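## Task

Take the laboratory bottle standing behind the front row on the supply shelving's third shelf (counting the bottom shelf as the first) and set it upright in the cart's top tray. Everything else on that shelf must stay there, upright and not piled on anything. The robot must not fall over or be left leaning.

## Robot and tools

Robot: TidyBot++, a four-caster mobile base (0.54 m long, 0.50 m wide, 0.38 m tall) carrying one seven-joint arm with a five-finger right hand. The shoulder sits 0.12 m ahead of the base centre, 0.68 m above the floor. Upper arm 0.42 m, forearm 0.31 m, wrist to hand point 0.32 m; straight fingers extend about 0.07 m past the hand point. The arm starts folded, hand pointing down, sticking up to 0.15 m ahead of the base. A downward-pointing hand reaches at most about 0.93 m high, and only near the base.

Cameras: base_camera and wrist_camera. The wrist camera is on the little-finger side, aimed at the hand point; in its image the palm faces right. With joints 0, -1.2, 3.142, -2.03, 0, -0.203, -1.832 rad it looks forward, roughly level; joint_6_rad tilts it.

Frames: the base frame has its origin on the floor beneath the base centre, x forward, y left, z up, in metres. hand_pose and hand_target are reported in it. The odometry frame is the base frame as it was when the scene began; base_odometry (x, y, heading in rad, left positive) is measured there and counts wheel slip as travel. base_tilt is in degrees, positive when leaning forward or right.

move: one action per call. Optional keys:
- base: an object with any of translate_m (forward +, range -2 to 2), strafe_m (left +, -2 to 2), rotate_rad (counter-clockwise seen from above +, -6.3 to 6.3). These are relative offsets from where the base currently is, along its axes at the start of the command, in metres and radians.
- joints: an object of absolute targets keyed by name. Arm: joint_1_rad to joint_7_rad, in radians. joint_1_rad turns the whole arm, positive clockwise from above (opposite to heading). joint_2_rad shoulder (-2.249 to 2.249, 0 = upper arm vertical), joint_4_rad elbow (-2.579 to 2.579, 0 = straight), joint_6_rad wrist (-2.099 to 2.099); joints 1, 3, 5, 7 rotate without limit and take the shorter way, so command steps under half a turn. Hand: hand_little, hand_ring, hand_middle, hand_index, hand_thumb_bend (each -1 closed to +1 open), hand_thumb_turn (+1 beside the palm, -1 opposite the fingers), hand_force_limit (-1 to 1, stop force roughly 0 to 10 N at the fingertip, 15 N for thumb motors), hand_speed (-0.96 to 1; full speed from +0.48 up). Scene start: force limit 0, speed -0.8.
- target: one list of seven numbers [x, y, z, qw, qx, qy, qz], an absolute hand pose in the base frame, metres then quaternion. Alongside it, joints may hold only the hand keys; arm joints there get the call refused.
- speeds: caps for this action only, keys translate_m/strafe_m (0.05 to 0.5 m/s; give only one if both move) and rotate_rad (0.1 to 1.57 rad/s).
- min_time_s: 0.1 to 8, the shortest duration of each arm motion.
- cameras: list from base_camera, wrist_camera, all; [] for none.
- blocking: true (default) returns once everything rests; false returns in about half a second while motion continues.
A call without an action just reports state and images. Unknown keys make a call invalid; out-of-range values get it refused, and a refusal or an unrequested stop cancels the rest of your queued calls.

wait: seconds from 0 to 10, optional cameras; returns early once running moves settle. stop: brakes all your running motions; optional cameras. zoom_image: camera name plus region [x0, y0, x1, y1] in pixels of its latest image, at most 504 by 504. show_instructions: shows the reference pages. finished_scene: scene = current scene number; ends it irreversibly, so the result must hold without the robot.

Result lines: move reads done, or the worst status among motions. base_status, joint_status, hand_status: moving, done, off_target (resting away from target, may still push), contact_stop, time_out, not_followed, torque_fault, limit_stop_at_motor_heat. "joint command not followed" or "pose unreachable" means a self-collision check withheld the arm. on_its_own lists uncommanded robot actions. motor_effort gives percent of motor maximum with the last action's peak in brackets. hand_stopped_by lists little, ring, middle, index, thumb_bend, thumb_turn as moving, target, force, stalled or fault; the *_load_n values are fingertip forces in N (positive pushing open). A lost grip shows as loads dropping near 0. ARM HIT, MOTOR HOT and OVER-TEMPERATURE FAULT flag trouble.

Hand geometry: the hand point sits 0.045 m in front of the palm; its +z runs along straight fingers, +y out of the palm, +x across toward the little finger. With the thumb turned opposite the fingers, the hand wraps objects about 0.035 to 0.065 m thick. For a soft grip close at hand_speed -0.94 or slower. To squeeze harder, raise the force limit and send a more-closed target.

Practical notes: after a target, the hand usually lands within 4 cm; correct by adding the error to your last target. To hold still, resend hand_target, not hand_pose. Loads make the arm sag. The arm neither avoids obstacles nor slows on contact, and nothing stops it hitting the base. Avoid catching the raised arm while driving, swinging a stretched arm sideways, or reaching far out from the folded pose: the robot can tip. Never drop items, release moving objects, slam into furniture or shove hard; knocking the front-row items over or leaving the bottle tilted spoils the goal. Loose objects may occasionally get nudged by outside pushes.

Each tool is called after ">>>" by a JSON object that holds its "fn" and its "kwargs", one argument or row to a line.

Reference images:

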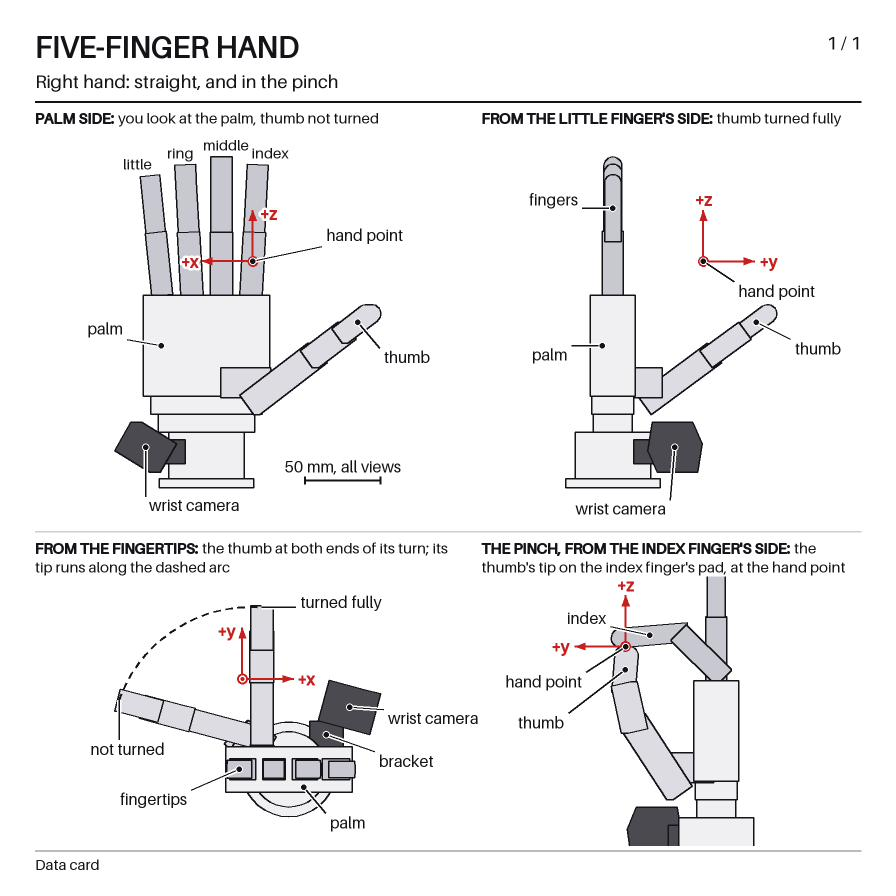

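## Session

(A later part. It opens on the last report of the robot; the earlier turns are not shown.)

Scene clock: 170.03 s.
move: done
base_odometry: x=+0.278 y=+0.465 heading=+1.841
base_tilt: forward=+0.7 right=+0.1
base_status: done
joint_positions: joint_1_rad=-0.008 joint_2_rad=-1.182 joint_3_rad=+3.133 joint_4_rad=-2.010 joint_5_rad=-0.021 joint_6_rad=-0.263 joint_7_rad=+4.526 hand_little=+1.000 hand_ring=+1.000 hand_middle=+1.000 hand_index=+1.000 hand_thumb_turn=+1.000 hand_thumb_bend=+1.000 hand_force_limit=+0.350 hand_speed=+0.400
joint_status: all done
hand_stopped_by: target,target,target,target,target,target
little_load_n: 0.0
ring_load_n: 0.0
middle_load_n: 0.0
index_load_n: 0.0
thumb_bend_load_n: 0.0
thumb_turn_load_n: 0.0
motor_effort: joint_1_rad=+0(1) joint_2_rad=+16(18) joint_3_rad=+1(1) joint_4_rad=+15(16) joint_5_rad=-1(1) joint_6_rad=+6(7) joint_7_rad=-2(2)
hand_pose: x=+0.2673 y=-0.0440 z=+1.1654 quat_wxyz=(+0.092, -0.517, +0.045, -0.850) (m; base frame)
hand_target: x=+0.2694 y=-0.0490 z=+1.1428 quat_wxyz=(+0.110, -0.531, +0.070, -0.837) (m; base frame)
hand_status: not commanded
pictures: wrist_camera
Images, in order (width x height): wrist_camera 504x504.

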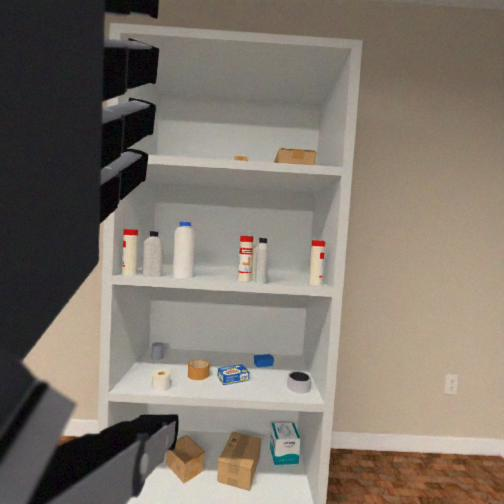

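>>> {"fn": "move", "kwargs": {
  "base": {"strafe_m":-0.45},
  "cameras": ["wrist_camera"]
}}

>>> {"fn": "zoom_image", "kwargs": {
  "camera": "wrist_camera",
  "region": [104, 190, 254, 310]
}}

Scene clock: 174.43 s.
move: done
base_odometry: x=+0.712 y=+0.585 heading=+1.842
base_tilt: forward=+0.6 right=+0.1
base_status: done
joint_positions: joint_1_rad=-0.006 joint_2_rad=-1.182 joint_3_rad=+3.136 joint_4_rad=-2.010 joint_5_rad=-0.021 joint_6_rad=-0.263 joint_7_rad=+4.526 hand_little=+1.000 hand_ring=+1.000 hand_middle=+1.000 hand_index=+1.000 hand_thumb_turn=+1.000 hand_thumb_bend=+1.000 hand_force_limit=+0.350 hand_speed=+0.400
joint_status: not commanded
hand_stopped_by: target,target,target,target,target,target
little_load_n: 0.0
ring_load_n: 0.0
middle_load_n: 0.0
index_load_n: 0.0
thumb_bend_load_n: 0.0
thumb_turn_load_n: 0.0
motor_effort: joint_1_rad=-1(2) joint_2_rad=+15(16) joint_3_rad=+1(3) joint_4_rad=+15(15) joint_5_rad=-1(1) joint_6_rad=+6(7) joint_7_rad=-2(2)
hand_pose: x=+0.2672 y=-0.0457 z=+1.1653 quat_wxyz=(+0.092, -0.517, +0.047, -0.850) (m; base frame)
hand_target: x=+0.2694 y=-0.0490 z=+1.1428 quat_wxyz=(+0.110, -0.531, +0.070, -0.837) (m; base frame)
hand_status: not commanded
pictures: wrist_camera
Images, in order (width x height): wrist_camera 504x504.

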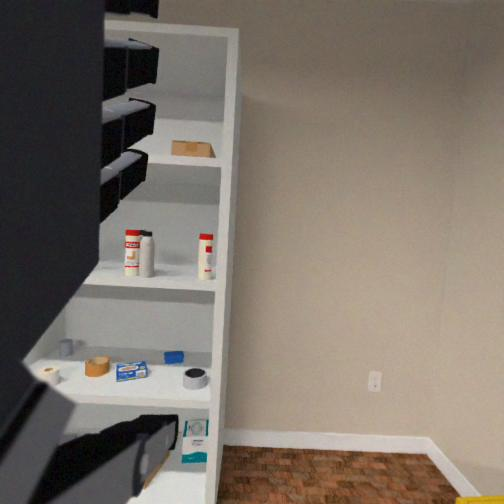

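Scaled by 3.360 from the camera's 504x504 image, which has a finer 720x720 frame.

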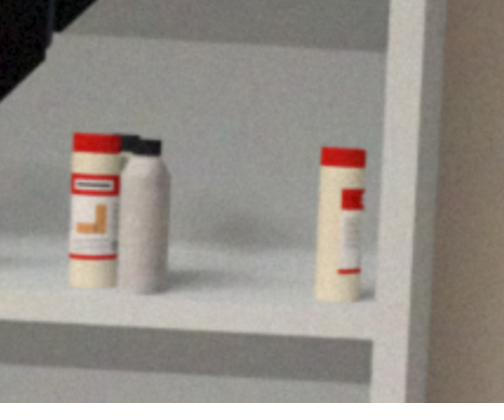

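>>> {"fn": "finished_scene", "kwargs": {
  "scene": 2
}}

The scene is finished: the task was done.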